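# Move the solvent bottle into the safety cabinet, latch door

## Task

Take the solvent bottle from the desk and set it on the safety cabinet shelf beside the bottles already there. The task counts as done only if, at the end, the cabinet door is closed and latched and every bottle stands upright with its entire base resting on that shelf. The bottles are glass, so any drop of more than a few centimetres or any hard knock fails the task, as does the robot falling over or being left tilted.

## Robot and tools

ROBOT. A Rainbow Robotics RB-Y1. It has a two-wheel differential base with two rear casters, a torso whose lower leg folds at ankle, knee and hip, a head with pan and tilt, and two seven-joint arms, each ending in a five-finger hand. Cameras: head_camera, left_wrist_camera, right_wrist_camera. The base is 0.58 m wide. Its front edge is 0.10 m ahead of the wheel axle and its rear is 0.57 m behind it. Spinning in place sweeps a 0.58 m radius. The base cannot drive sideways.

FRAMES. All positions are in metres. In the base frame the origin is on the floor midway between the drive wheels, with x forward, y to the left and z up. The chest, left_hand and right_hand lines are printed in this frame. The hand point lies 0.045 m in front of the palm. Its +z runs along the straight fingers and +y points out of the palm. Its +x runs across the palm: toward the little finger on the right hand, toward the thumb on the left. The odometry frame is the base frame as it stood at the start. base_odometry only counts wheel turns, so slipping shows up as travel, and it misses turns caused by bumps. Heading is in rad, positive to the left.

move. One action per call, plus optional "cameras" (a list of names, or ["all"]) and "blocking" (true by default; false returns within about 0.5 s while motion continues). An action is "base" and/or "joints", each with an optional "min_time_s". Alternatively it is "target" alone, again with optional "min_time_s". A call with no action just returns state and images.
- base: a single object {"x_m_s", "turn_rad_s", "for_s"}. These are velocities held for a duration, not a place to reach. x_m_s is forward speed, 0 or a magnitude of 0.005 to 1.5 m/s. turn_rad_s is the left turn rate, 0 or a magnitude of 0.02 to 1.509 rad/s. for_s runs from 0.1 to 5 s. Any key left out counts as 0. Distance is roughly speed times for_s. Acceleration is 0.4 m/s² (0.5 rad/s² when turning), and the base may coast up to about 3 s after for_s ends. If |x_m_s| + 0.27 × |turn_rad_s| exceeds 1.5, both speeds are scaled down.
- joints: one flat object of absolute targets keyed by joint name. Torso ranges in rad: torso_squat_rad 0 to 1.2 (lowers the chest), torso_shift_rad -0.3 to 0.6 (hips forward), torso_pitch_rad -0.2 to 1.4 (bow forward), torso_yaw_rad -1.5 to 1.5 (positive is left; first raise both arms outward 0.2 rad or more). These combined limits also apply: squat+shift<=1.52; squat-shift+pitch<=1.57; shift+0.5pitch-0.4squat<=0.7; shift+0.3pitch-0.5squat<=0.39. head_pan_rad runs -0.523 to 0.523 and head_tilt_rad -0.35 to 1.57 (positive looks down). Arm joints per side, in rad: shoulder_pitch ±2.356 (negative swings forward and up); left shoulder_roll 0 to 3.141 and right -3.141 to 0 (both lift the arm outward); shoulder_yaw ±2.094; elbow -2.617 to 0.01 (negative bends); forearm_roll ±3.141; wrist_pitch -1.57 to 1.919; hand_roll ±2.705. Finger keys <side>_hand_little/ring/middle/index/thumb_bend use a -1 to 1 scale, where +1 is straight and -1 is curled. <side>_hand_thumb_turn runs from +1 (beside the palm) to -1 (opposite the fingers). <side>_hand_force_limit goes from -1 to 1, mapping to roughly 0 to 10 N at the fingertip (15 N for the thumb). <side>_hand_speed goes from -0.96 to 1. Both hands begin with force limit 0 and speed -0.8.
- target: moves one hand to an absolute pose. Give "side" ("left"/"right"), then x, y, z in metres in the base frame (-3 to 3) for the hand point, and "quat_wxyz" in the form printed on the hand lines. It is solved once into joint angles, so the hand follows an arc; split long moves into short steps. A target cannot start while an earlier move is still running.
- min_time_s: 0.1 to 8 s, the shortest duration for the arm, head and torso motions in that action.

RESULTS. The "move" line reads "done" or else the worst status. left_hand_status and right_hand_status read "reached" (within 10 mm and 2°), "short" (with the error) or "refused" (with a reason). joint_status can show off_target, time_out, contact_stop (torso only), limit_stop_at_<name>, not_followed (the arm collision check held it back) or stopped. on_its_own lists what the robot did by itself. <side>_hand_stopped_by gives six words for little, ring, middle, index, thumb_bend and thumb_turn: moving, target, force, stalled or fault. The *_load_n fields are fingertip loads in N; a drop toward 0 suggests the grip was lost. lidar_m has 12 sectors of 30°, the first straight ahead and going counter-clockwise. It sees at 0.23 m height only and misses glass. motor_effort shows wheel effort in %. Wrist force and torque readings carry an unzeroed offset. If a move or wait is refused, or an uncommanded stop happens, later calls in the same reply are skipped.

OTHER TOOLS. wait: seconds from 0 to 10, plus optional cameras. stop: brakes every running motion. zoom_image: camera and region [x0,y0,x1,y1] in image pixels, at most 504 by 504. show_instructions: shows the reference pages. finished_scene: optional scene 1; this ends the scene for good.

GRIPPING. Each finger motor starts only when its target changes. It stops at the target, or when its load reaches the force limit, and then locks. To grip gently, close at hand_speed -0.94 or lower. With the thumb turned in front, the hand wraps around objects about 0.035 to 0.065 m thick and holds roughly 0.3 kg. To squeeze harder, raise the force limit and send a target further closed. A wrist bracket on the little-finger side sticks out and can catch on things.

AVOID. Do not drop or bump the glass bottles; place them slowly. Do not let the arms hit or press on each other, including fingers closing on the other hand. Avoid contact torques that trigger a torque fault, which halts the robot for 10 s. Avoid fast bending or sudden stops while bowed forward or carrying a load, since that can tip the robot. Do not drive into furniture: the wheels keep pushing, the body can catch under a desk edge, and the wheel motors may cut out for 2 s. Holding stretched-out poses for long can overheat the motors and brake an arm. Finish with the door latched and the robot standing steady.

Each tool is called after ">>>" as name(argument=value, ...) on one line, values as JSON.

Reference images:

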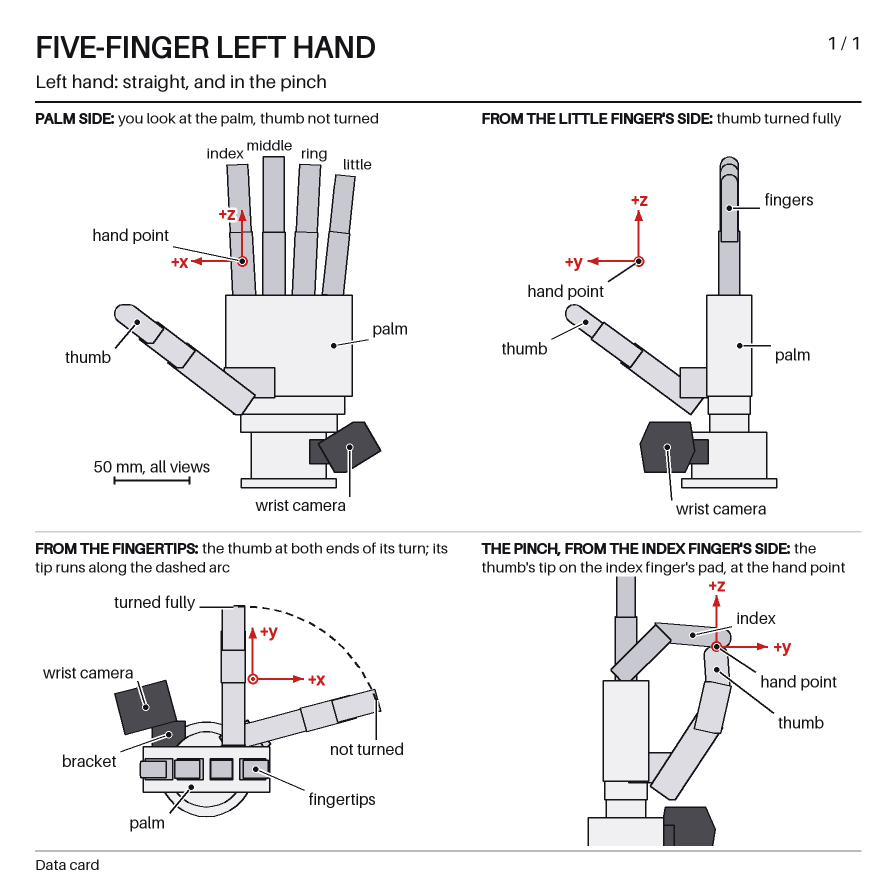

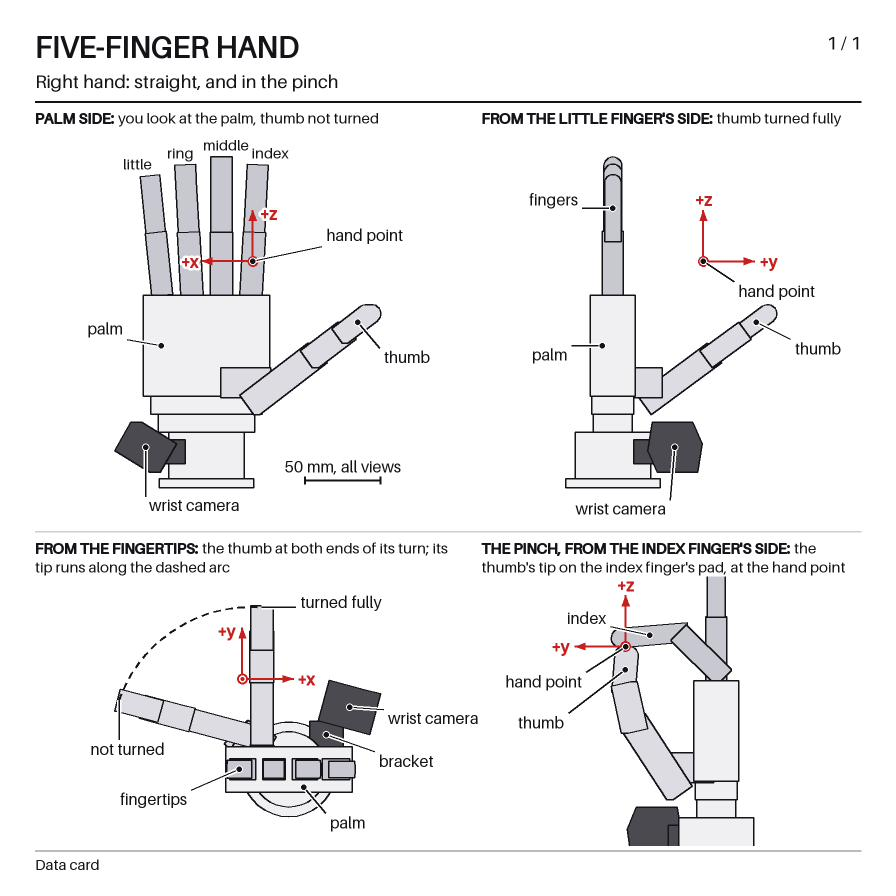

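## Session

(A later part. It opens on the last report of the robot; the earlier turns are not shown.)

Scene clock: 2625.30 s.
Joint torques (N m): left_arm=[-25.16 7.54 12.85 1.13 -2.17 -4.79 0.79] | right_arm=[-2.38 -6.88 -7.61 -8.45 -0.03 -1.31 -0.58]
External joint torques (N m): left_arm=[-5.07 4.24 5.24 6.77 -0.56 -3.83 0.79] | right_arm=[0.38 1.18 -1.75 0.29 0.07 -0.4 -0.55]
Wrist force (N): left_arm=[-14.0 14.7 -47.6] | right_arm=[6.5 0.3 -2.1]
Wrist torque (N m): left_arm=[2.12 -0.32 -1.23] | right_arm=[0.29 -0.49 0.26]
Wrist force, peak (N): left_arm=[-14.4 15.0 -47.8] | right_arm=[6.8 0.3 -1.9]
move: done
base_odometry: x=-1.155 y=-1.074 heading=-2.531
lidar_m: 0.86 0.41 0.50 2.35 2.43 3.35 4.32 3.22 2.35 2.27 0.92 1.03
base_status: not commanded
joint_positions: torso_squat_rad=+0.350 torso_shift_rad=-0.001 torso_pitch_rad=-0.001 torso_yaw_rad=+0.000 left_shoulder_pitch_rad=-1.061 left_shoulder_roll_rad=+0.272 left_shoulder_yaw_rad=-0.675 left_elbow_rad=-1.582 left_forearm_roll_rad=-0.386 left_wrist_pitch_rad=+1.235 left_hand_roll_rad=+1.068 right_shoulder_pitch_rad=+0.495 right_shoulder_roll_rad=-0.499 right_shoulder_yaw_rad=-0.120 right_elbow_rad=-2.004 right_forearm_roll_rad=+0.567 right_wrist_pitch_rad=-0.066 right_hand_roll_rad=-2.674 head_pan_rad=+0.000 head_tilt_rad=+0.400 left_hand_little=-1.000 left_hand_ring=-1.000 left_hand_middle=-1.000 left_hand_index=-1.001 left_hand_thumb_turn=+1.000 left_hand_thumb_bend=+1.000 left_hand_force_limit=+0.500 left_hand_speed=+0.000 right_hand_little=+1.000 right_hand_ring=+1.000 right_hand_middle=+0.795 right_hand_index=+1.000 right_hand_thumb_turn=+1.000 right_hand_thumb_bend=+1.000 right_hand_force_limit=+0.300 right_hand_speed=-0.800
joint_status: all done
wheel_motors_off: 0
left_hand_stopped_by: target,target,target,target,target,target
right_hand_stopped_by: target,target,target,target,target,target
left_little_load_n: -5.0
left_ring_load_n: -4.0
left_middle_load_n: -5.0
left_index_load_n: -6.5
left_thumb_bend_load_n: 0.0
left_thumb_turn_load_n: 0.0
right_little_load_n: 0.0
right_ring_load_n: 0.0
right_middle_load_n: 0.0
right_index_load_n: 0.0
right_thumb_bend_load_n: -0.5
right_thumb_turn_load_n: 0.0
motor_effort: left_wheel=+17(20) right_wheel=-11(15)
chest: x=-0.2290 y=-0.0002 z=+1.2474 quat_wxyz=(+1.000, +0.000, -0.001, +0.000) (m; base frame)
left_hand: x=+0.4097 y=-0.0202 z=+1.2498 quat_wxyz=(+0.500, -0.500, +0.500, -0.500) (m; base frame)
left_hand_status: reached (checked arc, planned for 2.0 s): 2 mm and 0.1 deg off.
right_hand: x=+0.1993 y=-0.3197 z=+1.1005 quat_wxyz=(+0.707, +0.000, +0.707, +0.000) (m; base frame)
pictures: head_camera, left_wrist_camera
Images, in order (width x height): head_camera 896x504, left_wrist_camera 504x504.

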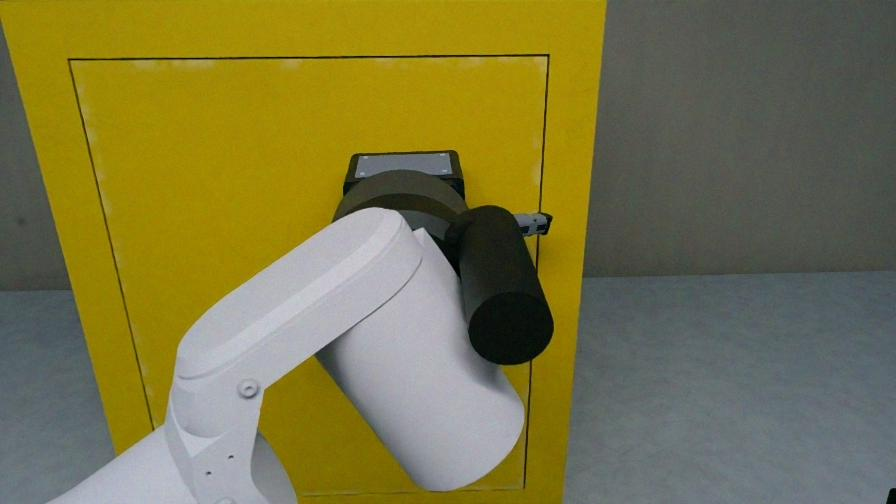

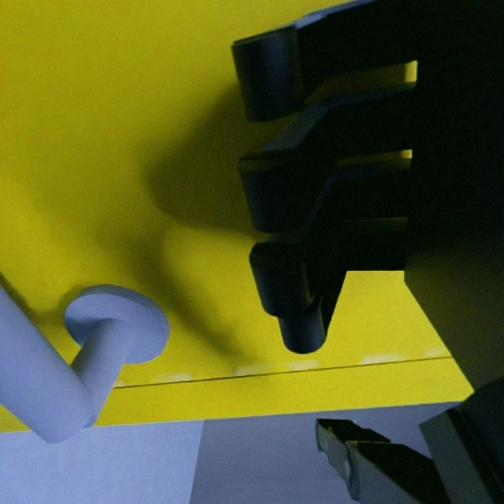

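>>> move(target={"side": "left", "x": 0.34, "y": 0.0, "z": 1.25, "quat_wxyz": [0.5, -0.5, 0.5, -0.5]}, min_time_s=2)

>>> move(target={"side": "left", "x": 0.26, "y": 0.06, "z": 1.25, "quat_wxyz": [0.5, -0.5, 0.5, -0.5]}, min_time_s=2)

>>> move(base={"x_m_s": -0.1, "for_s": 2.0}, cameras=["head_camera", "left_wrist_camera"])

Scene clock: 2638.10 s.
Joint torques (N m): left_arm=[-15.71 3.52 6.24 -6.05 -1.35 -0.9 0.12] | right_arm=[-2.1 -6.98 -7.33 -8.52 0.35 -1.37 -0.45]
External joint torques (N m): left_arm=[1.79 1.37 -1.35 -1.04 0.29 0.19 0.12] | right_arm=[0.64 1.08 -1.47 0.23 0.45 -0.45 -0.43]
Wrist force (N): left_arm=[-2.6 9.1 5.1] | right_arm=[6.0 -0.2 -1.3]
Wrist torque (N m): left_arm=[0.58 1.02 -0.88] | right_arm=[0.14 -0.42 0.22]
Wrist force, peak (N): left_arm=[-13.9 15.0 -48.0] | right_arm=[7.0 -0.5 -1.3]
move: done
base_odometry: x=-1.155 y=-1.074 heading=-2.531
lidar_m: 0.85 0.41 0.49 2.36 2.45 3.35 4.32 3.23 2.36 2.27 0.91 1.04
base_status: not commanded
joint_positions: torso_squat_rad=+0.350 torso_shift_rad=+0.000 torso_pitch_rad=+0.000 torso_yaw_rad=+0.000 left_shoulder_pitch_rad=-0.930 left_shoulder_roll_rad=+0.335 left_shoulder_yaw_rad=-0.703 left_elbow_rad=-1.957 left_forearm_roll_rad=-0.408 left_wrist_pitch_rad=+1.457 left_hand_roll_rad=+0.991 right_shoulder_pitch_rad=+0.495 right_shoulder_roll_rad=-0.499 right_shoulder_yaw_rad=-0.120 right_elbow_rad=-2.004 right_forearm_roll_rad=+0.567 right_wrist_pitch_rad=-0.066 right_hand_roll_rad=-2.674 head_pan_rad=+0.000 head_tilt_rad=+0.400 left_hand_little=-1.000 left_hand_ring=-1.000 left_hand_middle=-1.000 left_hand_index=-1.000 left_hand_thumb_turn=+1.000 left_hand_thumb_bend=+1.000 left_hand_force_limit=+0.500 left_hand_speed=+0.000 right_hand_little=+1.000 right_hand_ring=+1.000 right_hand_middle=+0.795 right_hand_index=+1.000 right_hand_thumb_turn=+1.000 right_hand_thumb_bend=+1.000 right_hand_force_limit=+0.300 right_hand_speed=-0.800
joint_status: all done
wheel_motors_off: 0
left_hand_stopped_by: target,target,target,target,target,target
right_hand_stopped_by: target,target,target,target,target,target
left_little_load_n: 0.0
left_ring_load_n: 0.0
left_middle_load_n: 0.0
left_index_load_n: 0.0
left_thumb_bend_load_n: 0.0
left_thumb_turn_load_n: 0.0
right_little_load_n: 0.0
right_ring_load_n: 0.0
right_middle_load_n: 0.0
right_index_load_n: 0.0
right_thumb_bend_load_n: 0.0
right_thumb_turn_load_n: -0.5
motor_effort: left_wheel=+12(20) right_wheel=-12(12)
chest: x=-0.2282 y=-0.0002 z=+1.2475 quat_wxyz=(+1.000, +0.000, +0.000, +0.000) (m; base frame)
left_hand: x=+0.3410 y=-0.0002 z=+1.2496 quat_wxyz=(+0.500, -0.500, +0.500, -0.500) (m; base frame)
left_hand_status: reached (checked arc, planned for 2.0 s): 1 mm and 0.1 deg off.
right_hand: x=+0.1999 y=-0.3198 z=+1.1001 quat_wxyz=(+0.707, +0.000, +0.707, +0.000) (m; base frame)
pictures: none

Scene clock: 2640.43 s.
Joint torques (N m): left_arm=[-12.37 3.72 7.97 -5.05 -0.97 -0.99 0.08] | right_arm=[-1.79 -6.91 -7.04 -8.29 0.16 -1.3 -0.56]
External joint torques (N m): left_arm=[1.79 1.28 1.26 -1.03 0.59 0.24 0.08] | right_arm=[0.95 1.15 -1.19 0.46 0.26 -0.38 -0.54]
Wrist force (N): left_arm=[-2.7 9.4 5.3] | right_arm=[6.5 0.4 -1.9]
Wrist torque (N m): left_arm=[0.59 1.03 -0.91] | right_arm=[0.30 -0.49 0.24]
Wrist force, peak (N): left_arm=[-2.5 9.8 5.6] | right_arm=[6.8 0.4 -1.1]
move: done
base_odometry: x=-1.155 y=-1.074 heading=-2.531
lidar_m: 0.85 0.41 0.49 2.35 2.44 3.35 4.32 3.23 2.35 2.27 0.92 1.04
base_status: not commanded
joint_positions: torso_squat_rad=+0.350 torso_shift_rad=+0.000 torso_pitch_rad=+0.000 torso_yaw_rad=+0.000 left_shoulder_pitch_rad=-0.752 left_shoulder_roll_rad=+0.485 left_shoulder_yaw_rad=-0.689 left_elbow_rad=-2.409 left_forearm_roll_rad=-0.405 left_wrist_pitch_rad=+1.658 left_hand_roll_rad=+0.901 right_shoulder_pitch_rad=+0.495 right_shoulder_roll_rad=-0.499 right_shoulder_yaw_rad=-0.120 right_elbow_rad=-2.004 right_forearm_roll_rad=+0.567 right_wrist_pitch_rad=-0.066 right_hand_roll_rad=-2.674 head_pan_rad=+0.000 head_tilt_rad=+0.400 left_hand_little=-1.000 left_hand_ring=-1.000 left_hand_middle=-1.000 left_hand_index=-1.000 left_hand_thumb_turn=+1.000 left_hand_thumb_bend=+1.000 left_hand_force_limit=+0.500 left_hand_speed=+0.000 right_hand_little=+1.000 right_hand_ring=+1.000 right_hand_middle=+0.795 right_hand_index=+1.000 right_hand_thumb_turn=+1.000 right_hand_thumb_bend=+1.000 right_hand_force_limit=+0.300 right_hand_speed=-0.800
joint_status: all done
wheel_motors_off: 0
left_hand_stopped_by: target,target,target,target,target,target
right_hand_stopped_by: target,target,target,target,target,target
left_little_load_n: 0.0
left_ring_load_n: 0.0
left_middle_load_n: 0.0
left_index_load_n: 0.0
left_thumb_bend_load_n: 0.0
left_thumb_turn_load_n: -0.5
right_little_load_n: 0.0
right_ring_load_n: 0.0
right_middle_load_n: 0.0
right_index_load_n: 0.0
right_thumb_bend_load_n: 0.0
right_thumb_turn_load_n: 0.0
motor_effort: left_wheel=+13(16) right_wheel=-12(12)
chest: x=-0.2282 y=-0.0002 z=+1.2475 quat_wxyz=(+1.000, +0.000, +0.000, +0.000) (m; base frame)
left_hand: x=+0.2606 y=+0.0596 z=+1.2499 quat_wxyz=(+0.500, -0.500, +0.500, -0.500) (m; base frame)
left_hand_status: reached (checked arc, planned for 2.0 s): 1 mm and 0.0 deg off.
right_hand: x=+0.1999 y=-0.3198 z=+1.1001 quat_wxyz=(+0.707, +0.000, +0.707, +0.000) (m; base frame)
pictures: none

Scene clock: 2643.00 s.
Joint torques (N m): left_arm=[-13.15 3.45 7.64 -4.48 -1.22 -1.22 0.07] | right_arm=[-2.24 -6.81 -7.41 -8.24 0.14 -1.33 -0.55]
External joint torques (N m): left_arm=[1.01 1.02 0.92 -0.46 0.34 0.01 0.07] | right_arm=[0.49 1.25 -1.55 0.5 0.23 -0.42 -0.53]
Wrist force (N): left_arm=[-2.5 9.3 5.6] | right_arm=[6.3 0.2 -1.2]
Wrist torque (N m): left_arm=[0.59 1.02 -0.89] | right_arm=[0.20 -0.48 0.26]
Wrist force, peak (N): left_arm=[-2.7 10.0 5.2] | right_arm=[6.8 -0.1 -2.2]
move: done
base_odometry: x=-0.991 y=-0.959 heading=-2.532
lidar_m: 0.87 0.58 0.79 2.35 2.45 3.34 4.12 3.23 2.36 2.27 1.00 1.24
base_status: done (sent for 2 of 2 s)
joint_positions: torso_squat_rad=+0.350 torso_shift_rad=+0.000 torso_pitch_rad=+0.000 torso_yaw_rad=+0.000 left_shoulder_pitch_rad=-0.752 left_shoulder_roll_rad=+0.485 left_shoulder_yaw_rad=-0.689 left_elbow_rad=-2.409 left_forearm_roll_rad=-0.405 left_wrist_pitch_rad=+1.658 left_hand_roll_rad=+0.901 right_shoulder_pitch_rad=+0.495 right_shoulder_roll_rad=-0.499 right_shoulder_yaw_rad=-0.120 right_elbow_rad=-2.004 right_forearm_roll_rad=+0.567 right_wrist_pitch_rad=-0.066 right_hand_roll_rad=-2.674 head_pan_rad=+0.000 head_tilt_rad=+0.400 left_hand_little=-1.000 left_hand_ring=-1.000 left_hand_middle=-1.000 left_hand_index=-1.000 left_hand_thumb_turn=+1.000 left_hand_thumb_bend=+1.000 left_hand_force_limit=+0.500 left_hand_speed=+0.000 right_hand_little=+1.000 right_hand_ring=+1.000 right_hand_middle=+0.795 right_hand_index=+1.000 right_hand_thumb_turn=+1.000 right_hand_thumb_bend=+1.000 right_hand_force_limit=+0.300 right_hand_speed=-0.800
joint_status: not commanded
wheel_motors_off: 0
left_hand_stopped_by: target,target,target,target,target,target
right_hand_stopped_by: target,target,target,target,target,target
left_little_load_n: 0.0
left_ring_load_n: 0.0
left_middle_load_n: 0.0
left_index_load_n: 0.0
left_thumb_bend_load_n: 0.0
left_thumb_turn_load_n: 0.0
right_little_load_n: 0.0
right_ring_load_n: 0.0
right_middle_load_n: 0.0
right_index_load_n: 0.0
right_thumb_bend_load_n: 0.0
right_thumb_turn_load_n: -0.5
motor_effort: left_wheel=-9(21) right_wheel=+11(37)
chest: x=-0.2282 y=-0.0002 z=+1.2475 quat_wxyz=(+1.000, +0.000, +0.000, +0.000) (m; base frame)
left_hand: x=+0.2607 y=+0.0596 z=+1.2498 quat_wxyz=(+0.500, -0.500, +0.500, -0.500) (m; base frame)
right_hand: x=+0.1999 y=-0.3198 z=+1.1000 quat_wxyz=(+0.707, +0.000, +0.707, +0.000) (m; base frame)
pictures: head_camera, left_wrist_camera
Images, in order (width x height): head_camera 896x504, left_wrist_camera 504x504.

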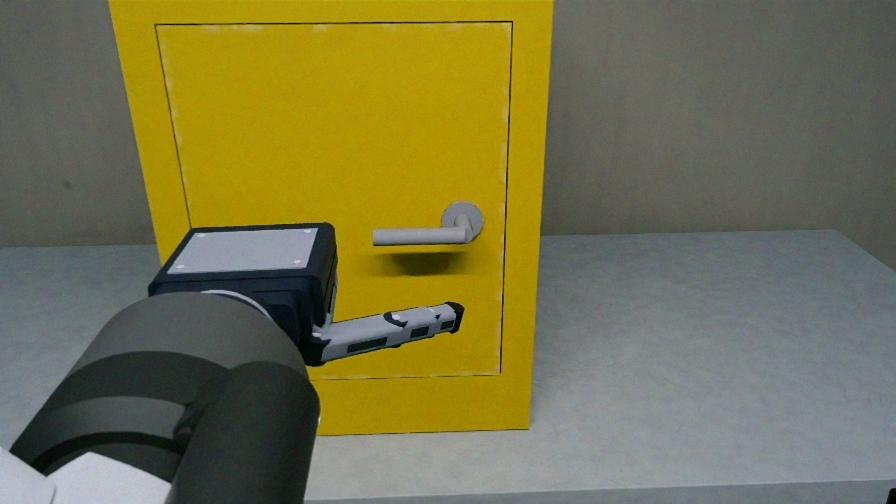

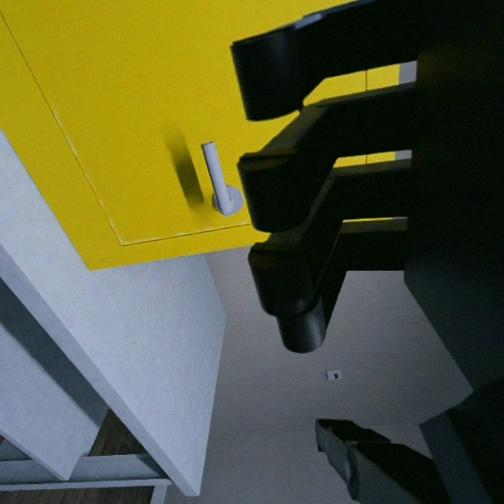

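>>> zoom_image(camera="head_camera", region=[360, 0, 600, 240])

Scaled by 2.100.

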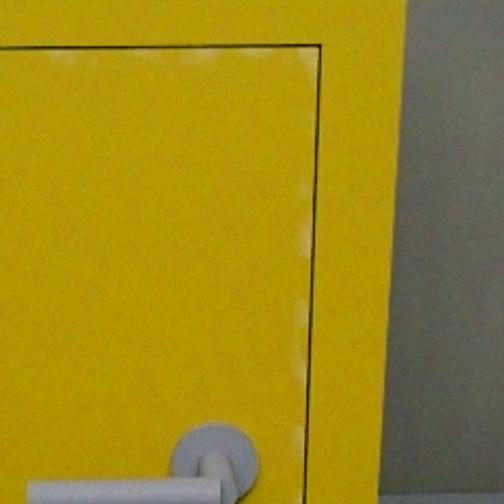

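>>> finished_scene()

The scene is finished: the task was done.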